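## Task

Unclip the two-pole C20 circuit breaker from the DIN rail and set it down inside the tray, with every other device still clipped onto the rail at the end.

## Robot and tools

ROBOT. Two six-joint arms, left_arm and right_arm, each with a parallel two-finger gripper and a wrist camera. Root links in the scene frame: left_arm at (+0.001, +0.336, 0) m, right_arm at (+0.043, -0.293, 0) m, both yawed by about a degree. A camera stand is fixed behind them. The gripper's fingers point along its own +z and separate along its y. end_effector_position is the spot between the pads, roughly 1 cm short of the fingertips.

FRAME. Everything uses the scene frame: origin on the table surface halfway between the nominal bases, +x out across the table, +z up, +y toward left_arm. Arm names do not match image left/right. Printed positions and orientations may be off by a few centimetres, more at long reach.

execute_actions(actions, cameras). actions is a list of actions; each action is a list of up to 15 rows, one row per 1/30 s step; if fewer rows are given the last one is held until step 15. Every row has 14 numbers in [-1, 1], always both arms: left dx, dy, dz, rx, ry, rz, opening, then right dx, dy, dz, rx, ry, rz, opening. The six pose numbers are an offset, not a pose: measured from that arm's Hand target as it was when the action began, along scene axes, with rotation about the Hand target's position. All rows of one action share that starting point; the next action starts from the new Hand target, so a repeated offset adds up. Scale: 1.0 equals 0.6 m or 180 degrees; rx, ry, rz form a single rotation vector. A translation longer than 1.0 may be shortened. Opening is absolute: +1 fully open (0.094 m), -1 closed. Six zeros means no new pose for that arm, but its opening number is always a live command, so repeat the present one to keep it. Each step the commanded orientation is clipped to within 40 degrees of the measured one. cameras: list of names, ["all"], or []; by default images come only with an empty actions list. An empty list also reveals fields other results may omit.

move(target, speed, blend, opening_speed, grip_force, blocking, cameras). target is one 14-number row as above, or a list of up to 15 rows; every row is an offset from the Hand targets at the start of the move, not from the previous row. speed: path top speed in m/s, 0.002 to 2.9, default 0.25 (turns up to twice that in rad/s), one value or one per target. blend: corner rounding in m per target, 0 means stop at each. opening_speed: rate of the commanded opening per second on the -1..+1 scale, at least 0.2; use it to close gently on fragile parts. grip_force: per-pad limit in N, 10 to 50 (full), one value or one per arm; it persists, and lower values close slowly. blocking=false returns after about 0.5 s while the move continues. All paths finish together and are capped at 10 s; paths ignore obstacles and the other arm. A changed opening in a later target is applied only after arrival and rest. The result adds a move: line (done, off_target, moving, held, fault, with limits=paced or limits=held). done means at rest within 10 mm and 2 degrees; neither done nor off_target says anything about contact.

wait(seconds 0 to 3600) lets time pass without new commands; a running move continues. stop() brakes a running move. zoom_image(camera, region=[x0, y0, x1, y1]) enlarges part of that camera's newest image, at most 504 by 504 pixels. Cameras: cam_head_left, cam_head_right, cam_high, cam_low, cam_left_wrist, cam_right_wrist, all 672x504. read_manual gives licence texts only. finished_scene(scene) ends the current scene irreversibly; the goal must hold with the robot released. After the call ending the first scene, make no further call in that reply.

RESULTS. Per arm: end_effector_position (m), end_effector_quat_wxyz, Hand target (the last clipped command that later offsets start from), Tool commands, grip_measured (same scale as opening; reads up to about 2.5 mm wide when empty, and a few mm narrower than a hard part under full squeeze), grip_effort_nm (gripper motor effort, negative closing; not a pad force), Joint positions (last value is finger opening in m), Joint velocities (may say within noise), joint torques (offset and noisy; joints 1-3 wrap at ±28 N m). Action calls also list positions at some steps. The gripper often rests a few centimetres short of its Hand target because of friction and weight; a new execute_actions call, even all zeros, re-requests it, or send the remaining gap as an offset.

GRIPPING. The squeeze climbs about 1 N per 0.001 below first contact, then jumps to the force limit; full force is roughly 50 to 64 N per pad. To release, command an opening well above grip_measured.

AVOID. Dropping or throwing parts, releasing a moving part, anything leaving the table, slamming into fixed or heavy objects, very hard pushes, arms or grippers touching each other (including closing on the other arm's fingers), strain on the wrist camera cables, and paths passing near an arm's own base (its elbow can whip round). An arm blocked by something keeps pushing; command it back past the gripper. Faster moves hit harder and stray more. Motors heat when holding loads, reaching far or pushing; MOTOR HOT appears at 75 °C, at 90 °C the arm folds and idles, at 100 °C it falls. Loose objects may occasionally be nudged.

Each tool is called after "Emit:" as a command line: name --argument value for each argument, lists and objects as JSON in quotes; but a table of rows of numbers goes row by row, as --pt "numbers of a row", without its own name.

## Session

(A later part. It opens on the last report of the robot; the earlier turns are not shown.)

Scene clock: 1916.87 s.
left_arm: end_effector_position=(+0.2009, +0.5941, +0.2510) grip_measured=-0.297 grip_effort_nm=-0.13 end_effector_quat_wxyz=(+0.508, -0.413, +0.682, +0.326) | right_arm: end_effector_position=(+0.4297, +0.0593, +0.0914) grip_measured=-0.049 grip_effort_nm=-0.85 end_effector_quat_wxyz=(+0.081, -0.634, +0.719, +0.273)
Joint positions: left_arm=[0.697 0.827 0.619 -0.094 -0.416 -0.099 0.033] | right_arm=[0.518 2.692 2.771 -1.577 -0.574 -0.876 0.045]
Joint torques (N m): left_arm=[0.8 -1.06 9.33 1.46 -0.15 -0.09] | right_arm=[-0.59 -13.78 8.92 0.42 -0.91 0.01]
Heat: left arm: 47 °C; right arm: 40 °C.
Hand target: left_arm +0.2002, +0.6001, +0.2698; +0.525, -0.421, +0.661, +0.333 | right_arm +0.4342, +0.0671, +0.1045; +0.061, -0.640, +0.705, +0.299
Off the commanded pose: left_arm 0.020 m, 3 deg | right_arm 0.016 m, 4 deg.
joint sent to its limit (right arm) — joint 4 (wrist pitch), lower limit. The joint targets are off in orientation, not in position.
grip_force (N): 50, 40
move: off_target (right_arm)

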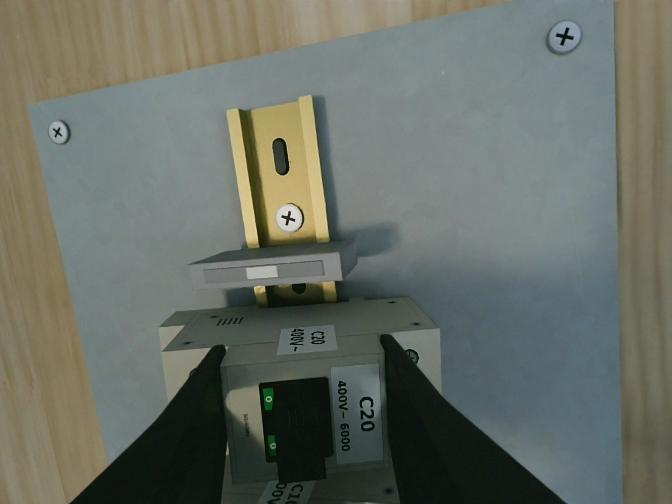

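Emit:
move --pt "0 0 0 0 0 0 -0.3 0.008 0.01 0.065 0 0 0 -0.12" --pt "0 0 0 0 0 0 -0.3 -0.02 0.01 0.13 0 -0.08 0 -0.12" --speed 0.06 --blend 0.008 --cameras '["cam_right_wrist"]'

Scene clock: 1942.47 s.
left_arm: end_effector_position=(+0.2009, +0.5941, +0.2510) grip_measured=-0.297 grip_effort_nm=-0.13 end_effector_quat_wxyz=(+0.508, -0.413, +0.682, +0.326) | right_arm: end_effector_position=(+0.4234, +0.0628, +0.0901) grip_measured=-0.051 grip_effort_nm=-0.85 end_effector_quat_wxyz=(+0.072, -0.657, +0.721, +0.208)
Joint positions: left_arm=[0.697 0.827 0.619 -0.094 -0.416 -0.099 0.033] | right_arm=[0.573 2.677 2.784 -1.585 -0.434 -0.853 0.045]
Joint torques (N m): left_arm=[0.85 -1.1 9.4 1.45 -0.15 -0.09] | right_arm=[0.42 -26.97 7.42 0.54 -0.73 -0.1]
Heat: left arm: 47 °C; right arm: 43 °C.
Hand target: left_arm +0.2002, +0.6001, +0.2698; +0.524, -0.421, +0.661, +0.333 | right_arm +0.4223, +0.0731, +0.1825; +0.149, -0.673, +0.692, +0.216
Off the commanded pose: left_arm 0.020 m, 3 deg | right_arm 0.093 m, 10 deg.
joint read past its limit (right arm) — joint 4 (wrist pitch), lower limit.
joint sent to its limit (right arm) — joint 4 (wrist pitch), lower limit. The joint targets are off in position, not in orientation.
grip_force (N): 50, 40
move: off_target (right_arm)

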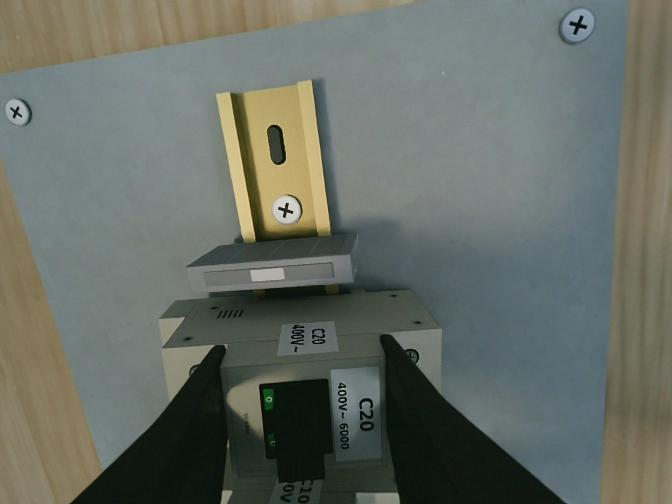

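Emit:
move --pt "0 0 0 0 0 0 -0.3 0.0 0 -0.13 0 0 0 -0.12" --pt "0 0 0 0 0 0 -0.3 0.045 -0.008 -0.125 0 0.1 0 -0.12" --pt "0 0 0 0 0 0 -0.3 0.055 -0.008 -0.075 0 0.11 0 -0.12" --speed 0.05 --blend 0.006 --cameras '[]'

Scene clock: 1972.83 s.
left_arm: end_effector_position=(+0.2009, +0.5941, +0.2511) grip_measured=-0.297 grip_effort_nm=-0.13 end_effector_quat_wxyz=(+0.508, -0.413, +0.682, +0.326) | right_arm: end_effector_position=(+0.4471, +0.0584, +0.1049) grip_measured=-0.052 grip_effort_nm=-0.85 end_effector_quat_wxyz=(+0.105, -0.587, +0.743, +0.305)
Joint positions: left_arm=[0.697 0.827 0.619 -0.094 -0.416 -0.099 0.033] | right_arm=[0.479 2.707 2.821 -1.554 -0.645 -0.783 0.045]
Joint torques (N m): left_arm=[0.84 -1.03 9.47 1.44 -0.17 -0.11] | right_arm=[-0.43 -16.92 8.38 0.75 -0.92 0.01]
Heat: left arm: 47 °C; right arm: 60 °C.
Hand target: left_arm +0.2002, +0.6001, +0.2698; +0.525, -0.421, +0.661, +0.333 | right_arm +0.4553, +0.0683, +0.1375; +0.028, -0.626, +0.707, +0.329
Off the commanded pose: left_arm 0.020 m, 3 deg | right_arm 0.035 m, 11 deg.
elbow stopped short (right arm): the move would have taken joint 3 (elbow) straighter than the controller allows.
grip_force (N): 50, 40
move: off_target (right_arm)

Emit:
move --target '[0,0,0,0,0,0,-0.3,-0.03,0.0,0.055,0,0,0,-0.12]' --speed 0.06 --cameras '[]'

Scene clock: 1983.37 s.
left_arm: end_effector_position=(+0.2009, +0.5941, +0.2511) grip_measured=-0.297 grip_effort_nm=-0.13 end_effector_quat_wxyz=(+0.508, -0.413, +0.682, +0.326) | right_arm: end_effector_position=(+0.4409, +0.0593, +0.1045) grip_measured=-0.052 grip_effort_nm=-0.85 end_effector_quat_wxyz=(+0.091, -0.579, +0.749, +0.308)
Joint positions: left_arm=[0.697 0.827 0.619 -0.094 -0.416 -0.099 0.033] | right_arm=[0.486 2.707 2.821 -1.574 -0.646 -0.763 0.045]
Joint torques (N m): left_arm=[0.7 -1.02 9.33 1.48 -0.15 -0.11] | right_arm=[0.43 -23.06 6.87 0.45 -0.9 -0.01]
Heat: left arm: 47 °C; right arm: 54 °C.
Hand target: left_arm +0.2002, +0.6001, +0.2698; +0.525, -0.421, +0.661, +0.333 | right_arm +0.4373, +0.0683, +0.1706; +0.028, -0.626, +0.707, +0.329
Off the commanded pose: left_arm 0.020 m, 3 deg | right_arm 0.067 m, 10 deg.
elbow stopped short (right arm): the move would have taken joint 3 (elbow) straighter than the controller allows.
joint sent to its limit (right arm) — joint 4 (wrist pitch), lower limit. The joint targets are off in position and orientation.
grip_force (N): 50, 40
move: off_target (right_arm)

Emit:
move --pt "0 0 0 0 0 0 -0.3 0.035 0.0 -0.06 0 0 0 -0.12" --pt "0 0 0 0 0 0 -0.3 0.07 0.0 -0.025 0 0.03 0 -0.12" --speed 0.06 --blend 0.01 --cameras '[]'

Scene clock: 2002.13 s.
left_arm: end_effector_position=(+0.2009, +0.5941, +0.2511) grip_measured=-0.297 grip_effort_nm=-0.13 end_effector_quat_wxyz=(+0.508, -0.413, +0.682, +0.326) | right_arm: end_effector_position=(+0.4713, +0.0581, +0.1156) grip_measured=-0.052 grip_effort_nm=-0.85 end_effector_quat_wxyz=(+0.138, -0.539, +0.761, +0.334)
Joint positions: left_arm=[0.697 0.827 0.619 -0.094 -0.416 -0.099 0.033] | right_arm=[0.439 2.707 2.821 -1.467 -0.712 -0.68 0.045]
Joint torques (N m): left_arm=[0.81 -1.05 9.39 1.45 -0.15 -0.09] | right_arm=[-0.34 -17.81 8.46 0.93 -0.95 0.01]
Heat: left arm: 48 °C; right arm: 50 °C.
Hand target: left_arm +0.2002, +0.6001, +0.2698; +0.524, -0.421, +0.661, +0.333 | right_arm +0.4793, +0.0683, +0.1556; -0.005, -0.610, +0.707, +0.358
Off the commanded pose: left_arm 0.020 m, 3 deg | right_arm 0.042 m, 20 deg.
elbow stopped short (right arm): the move would have taken joint 3 (elbow) straighter than the controller allows.
grip_force (N): 50, 40
move: off_target (right_arm)

Emit:
move --pt "0 0 0 0 0 0 -0.3 -0.01 0.0 0.0 0 -0.11 0 -0.12" --pt "0 0 0 0 0 0 -0.3 -0.16 0.0 0.065 0 -0.119 0 -0.12" --speed 0.1 --cameras '[]'

Scene clock: 2026.43 s.
left_arm: end_effector_position=(+0.2009, +0.5941, +0.2511) grip_measured=-0.297 grip_effort_nm=-0.13 end_effector_quat_wxyz=(+0.508, -0.413, +0.682, +0.326) | right_arm: end_effector_position=(+0.3922, +0.0699, +0.1444) grip_measured=-0.052 grip_effort_nm=-0.85 end_effector_quat_wxyz=(+0.089, -0.658, +0.711, +0.231)
Joint positions: left_arm=[0.697 0.827 0.619 -0.094 -0.416 -0.099 0.033] | right_arm=[0.605 2.496 2.641 -1.578 -0.482 -0.825 0.045]
Joint torques (N m): left_arm=[0.66 -0.99 9.42 1.44 -0.14 -0.08] | right_arm=[0.1 -21.93 4.11 0.54 -0.57 -0.03]
Heat: left arm: 48 °C; right arm: 48 °C.
Hand target: left_arm +0.2002, +0.6001, +0.2698; +0.524, -0.421, +0.661, +0.333 | right_arm +0.3832, +0.0684, +0.1946; -0.126, +0.665, -0.696, -0.238
Off the commanded pose: left_arm 0.020 m, 3 deg | right_arm 0.051 m, 5 deg.
elbow stopped short (right arm): the move would have taken joint 3 (elbow) straighter than the controller allows.
joint sent to its limit (right arm) — joint 4 (wrist pitch), lower limit. The joint targets still meet the commanded pose.
grip_force (N): 50, 40
move: off_target (right_arm)

Emit:
move --pt "0 0 0 0 0 0 -0.3 -0.155 0.053 0.009 0 0 -0.05 -0.12" --pt "0 0 0 0 0 0 -0.3 -0.23 0.361 -0.058 0 0 -0.11 -0.12" --pt "0 0 0 0 0 0 -0.3 -0.23 0.361 -0.175 0 0 -0.11 -0.12" --speed '[0.12,0.12,0.06]' --blend 0.015 --cameras '[]'

Scene clock: 2045.03 s.
left_arm: end_effector_position=(+0.2009, +0.5941, +0.2511) grip_measured=-0.297 grip_effort_nm=-0.13 end_effector_quat_wxyz=(+0.508, -0.413, +0.682, +0.326) | right_arm: end_effector_position=(+0.2440, +0.2935, +0.0941) grip_measured=-0.052 grip_effort_nm=-0.85 end_effector_quat_wxyz=(+0.166, -0.536, +0.795, +0.231)
Joint positions: left_arm=[0.697 0.827 0.619 -0.094 -0.416 -0.099 0.033] | right_arm=[1.153 2.565 2.496 -0.954 -0.193 0.05 0.045]
Joint torques (N m): left_arm=[0.83 -0.94 9.44 1.46 -0.12 -0.09] | right_arm=[0.08 -16.44 2.93 1.1 0.26 -0.05]
Heat: left arm: 49 °C; right arm: 52 °C.
Hand target: left_arm +0.2002, +0.6001, +0.2698; +0.524, -0.421, +0.661, +0.333 | right_arm +0.2453, +0.2849, +0.0896; +0.165, -0.536, +0.800, +0.213
Off the commanded pose: left_arm 0.020 m, 3 deg | right_arm 0.010 m, 2 deg.
grip_force (N): 50, 40
move: done

Emit:
move --target '[0,0,0,0,0,0,-0.3,0,0,-0.05,0,0,0,-0.12]' --speed 0.03 --cameras '[]'

Scene clock: 2053.00 s.
left_arm: end_effector_position=(+0.2009, +0.5941, +0.2512) grip_measured=-0.297 grip_effort_nm=-0.13 end_effector_quat_wxyz=(+0.508, -0.413, +0.682, +0.326) | right_arm: end_effector_position=(+0.2440, +0.2979, +0.0925) grip_measured=-0.052 grip_effort_nm=-0.85 end_effector_quat_wxyz=(+0.184, -0.534, +0.786, +0.249)
Joint positions: left_arm=[0.697 0.827 0.619 -0.093 -0.416 -0.099 0.033] | right_arm=[1.153 2.499 2.336 -0.806 -0.202 0.052 0.045]
Joint torques (N m): left_arm=[0.75 -1.06 9.47 1.46 -0.14 -0.1] | right_arm=[0.1 -13.27 2.37 1.14 0.37 -0.08]
Heat: left arm: 49 °C; right arm: 51 °C.
Hand target: left_arm +0.2002, +0.6001, +0.2698; +0.524, -0.421, +0.661, +0.333 | right_arm +0.2453, +0.2849, +0.0595; +0.165, -0.536, +0.800, +0.213
Off the commanded pose: left_arm 0.020 m, 3 deg | right_arm 0.035 m, 5 deg.
grip_force (N): 50, 40
move: off_target (right_arm)

Emit:
wait --seconds 0 --cameras '["cam_right_wrist"]'

Scene clock: 2057.73 s.
left_arm: end_effector_position=(+0.2009, +0.5941, +0.2512) grip_measured=-0.297 grip_effort_nm=-0.13 end_effector_quat_wxyz=(+0.508, -0.413, +0.682, +0.326) | right_arm: end_effector_position=(+0.2440, +0.2979, +0.0924) grip_measured=-0.052 grip_effort_nm=-0.85 end_effector_quat_wxyz=(+0.184, -0.534, +0.786, +0.249)
Joint positions: left_arm=[0.697 0.827 0.619 -0.093 -0.416 -0.099 0.033] | right_arm=[1.153 2.499 2.336 -0.806 -0.202 0.052 0.045]
Joint torques (N m): left_arm=[0.84 -1.03 9.43 1.44 -0.16 -0.1] | right_arm=[0.1 -13.26 2.36 1.13 0.36 -0.07]
Heat: left arm: 49 °C; right arm: 50 °C.
Hand target: left_arm +0.2002, +0.6001, +0.2698; +0.524, -0.421, +0.661, +0.333 | right_arm +0.2453, +0.2849, +0.0594; +0.165, -0.536, +0.800, +0.213
Tool commands: left_gripper/opening=-0.3 right_gripper/opening=-0.12
Off the commanded pose: left_arm 0.020 m, 3 deg | right_arm 0.035 m, 5 deg.
grip_force (N): 50, 40

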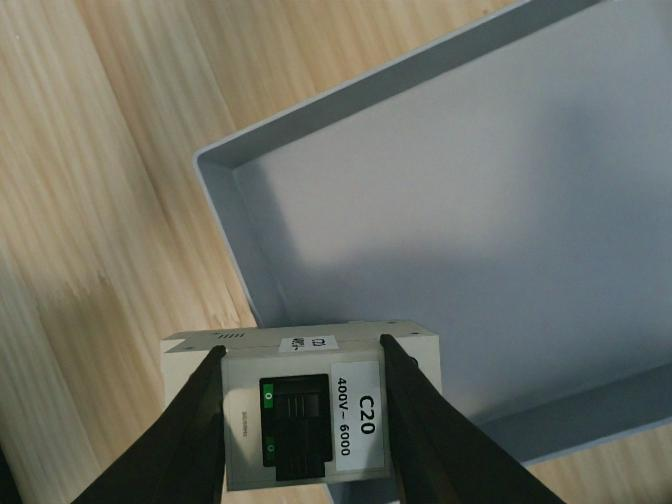

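Emit:
move --pt "0 0 0 0 0 0 -0.3 0 0 0.17 0 0 0 -0.12" --pt "0 0 0 0 0 0 -0.3 0.125 0.033 0.17 0 0 0 -0.12" --pt "0 0 0 0 0 0 -0.3 0.125 0.033 0.0 0 0 0 -0.12" --speed '[0.12,0.12,0.06]' --cameras '[]'

Scene clock: 2082.87 s.
left_arm: end_effector_position=(+0.2009, +0.5941, +0.2512) grip_measured=-0.297 grip_effort_nm=-0.13 end_effector_quat_wxyz=(+0.508, -0.413, +0.682, +0.326) | right_arm: end_effector_position=(+0.3177, +0.2954, +0.0719) grip_measured=-0.053 grip_effort_nm=-0.85 end_effector_quat_wxyz=(+0.201, -0.522, +0.797, +0.228)
Joint positions: left_arm=[0.697 0.827 0.619 -0.093 -0.416 -0.099 0.033] | right_arm=[1.047 2.795 2.832 -1.02 -0.2 -0.022 0.045]
Joint torques (N m): left_arm=[0.83 -1.11 9.46 1.45 -0.14 -0.12] | right_arm=[0.03 -12.3 8.17 1.56 -0.21 -0.06]
Heat: left arm: 50 °C; right arm: 46 °C.
Hand target: left_arm +0.2002, +0.6001, +0.2698; +0.524, -0.421, +0.661, +0.333 | right_arm +0.3202, +0.3048, +0.0595; +0.165, -0.536, +0.800, +0.213
Off the commanded pose: left_arm 0.020 m, 3 deg | right_arm 0.016 m, 5 deg.
elbow stopped short (right arm): the move would have taken joint 3 (elbow) straighter than the controller allows.
grip_force (N): 50, 40
move: off_target (right_arm)

Emit:
move --pt "0 0 0 0 0 0 -0.3 -0.01 0 -0.025 0 0 0 -0.12" --pt "0 0 0 0 0 0 -0.3 -0.01 0 -0.025 0 0 0 0.3" --speed 0.05 --opening_speed 0.2 --cameras '[]'

Scene clock: 2096.20 s.
left_arm: end_effector_position=(+0.2009, +0.5941, +0.2512) grip_measured=-0.297 grip_effort_nm=-0.13 end_effector_quat_wxyz=(+0.508, -0.413, +0.682, +0.326) | right_arm: end_effector_position=(+0.3153, +0.3040, +0.0727) grip_measured=+0.297 grip_effort_nm=0.11 end_effector_quat_wxyz=(+0.210, -0.526, +0.789, +0.239)
Joint positions: left_arm=[0.697 0.827 0.619 -0.093 -0.416 -0.099 0.033] | right_arm=[1.054 2.807 2.842 -0.99 -0.21 -0.024 0.061]
Joint torques (N m): left_arm=[0.87 -1.01 9.28 1.44 -0.16 -0.1] | right_arm=[0.2 -11.62 7.36 1.22 -0.06 -0.03]
Heat: left arm: 50 °C; right arm: 47 °C.
Hand target: left_arm +0.2002, +0.6001, +0.2698; +0.524, -0.421, +0.661, +0.333 | right_arm +0.3142, +0.3048, +0.0446; +0.166, -0.536, +0.800, +0.213
Off the commanded pose: left_arm 0.020 m, 3 deg | right_arm 0.028 m, 6 deg.
elbow stopped short (right arm): the move would have taken joint 3 (elbow) straighter than the controller allows.
grip_force (N): 50, 40
move: off_target (right_arm); target 2's new opening was sent with right_arm's hand 0.028 m and 5 deg from that target

Released; lift away.

Emit:
move --target '[0,0,0,0,0,0,-0.3,-0.03,-0.02,0.24,0,0,0,0.3]' --speed 0.1 --cameras '[]'

Scene clock: 2103.97 s.
left_arm: end_effector_position=(+0.2009, +0.5941, +0.2512) grip_measured=-0.297 grip_effort_nm=-0.13 end_effector_quat_wxyz=(+0.508, -0.413, +0.682, +0.326) | right_arm: end_effector_position=(+0.2976, +0.2896, +0.1301) grip_measured=+0.298 grip_effort_nm=0.10 end_effector_quat_wxyz=(+0.208, -0.515, +0.796, +0.242)
Joint positions: left_arm=[0.697 0.827 0.619 -0.093 -0.416 -0.099 0.033] | right_arm=[1.071 2.689 2.842 -1.102 -0.198 0.017 0.061]
Joint torques (N m): left_arm=[0.81 -0.96 9.37 1.44 -0.17 -0.09] | right_arm=[0.46 -21.6 7.21 1.35 -0.05 0.01]
Heat: left arm: 50 °C; right arm: 47 °C.
Hand target: left_arm +0.2002, +0.6001, +0.2698; +0.524, -0.421, +0.661, +0.333 | right_arm +0.2963, +0.2928, +0.1885; +0.165, -0.536, +0.800, +0.213
Off the commanded pose: left_arm 0.020 m, 3 deg | right_arm 0.059 m, 6 deg.
elbow stopped short (right arm): the move would have taken joint 3 (elbow) straighter than the controller allows.
grip_force (N): 50, 40
move: off_target (right_arm)

Emit:
finished_scene --scene 3

The scene is finished: the task was done.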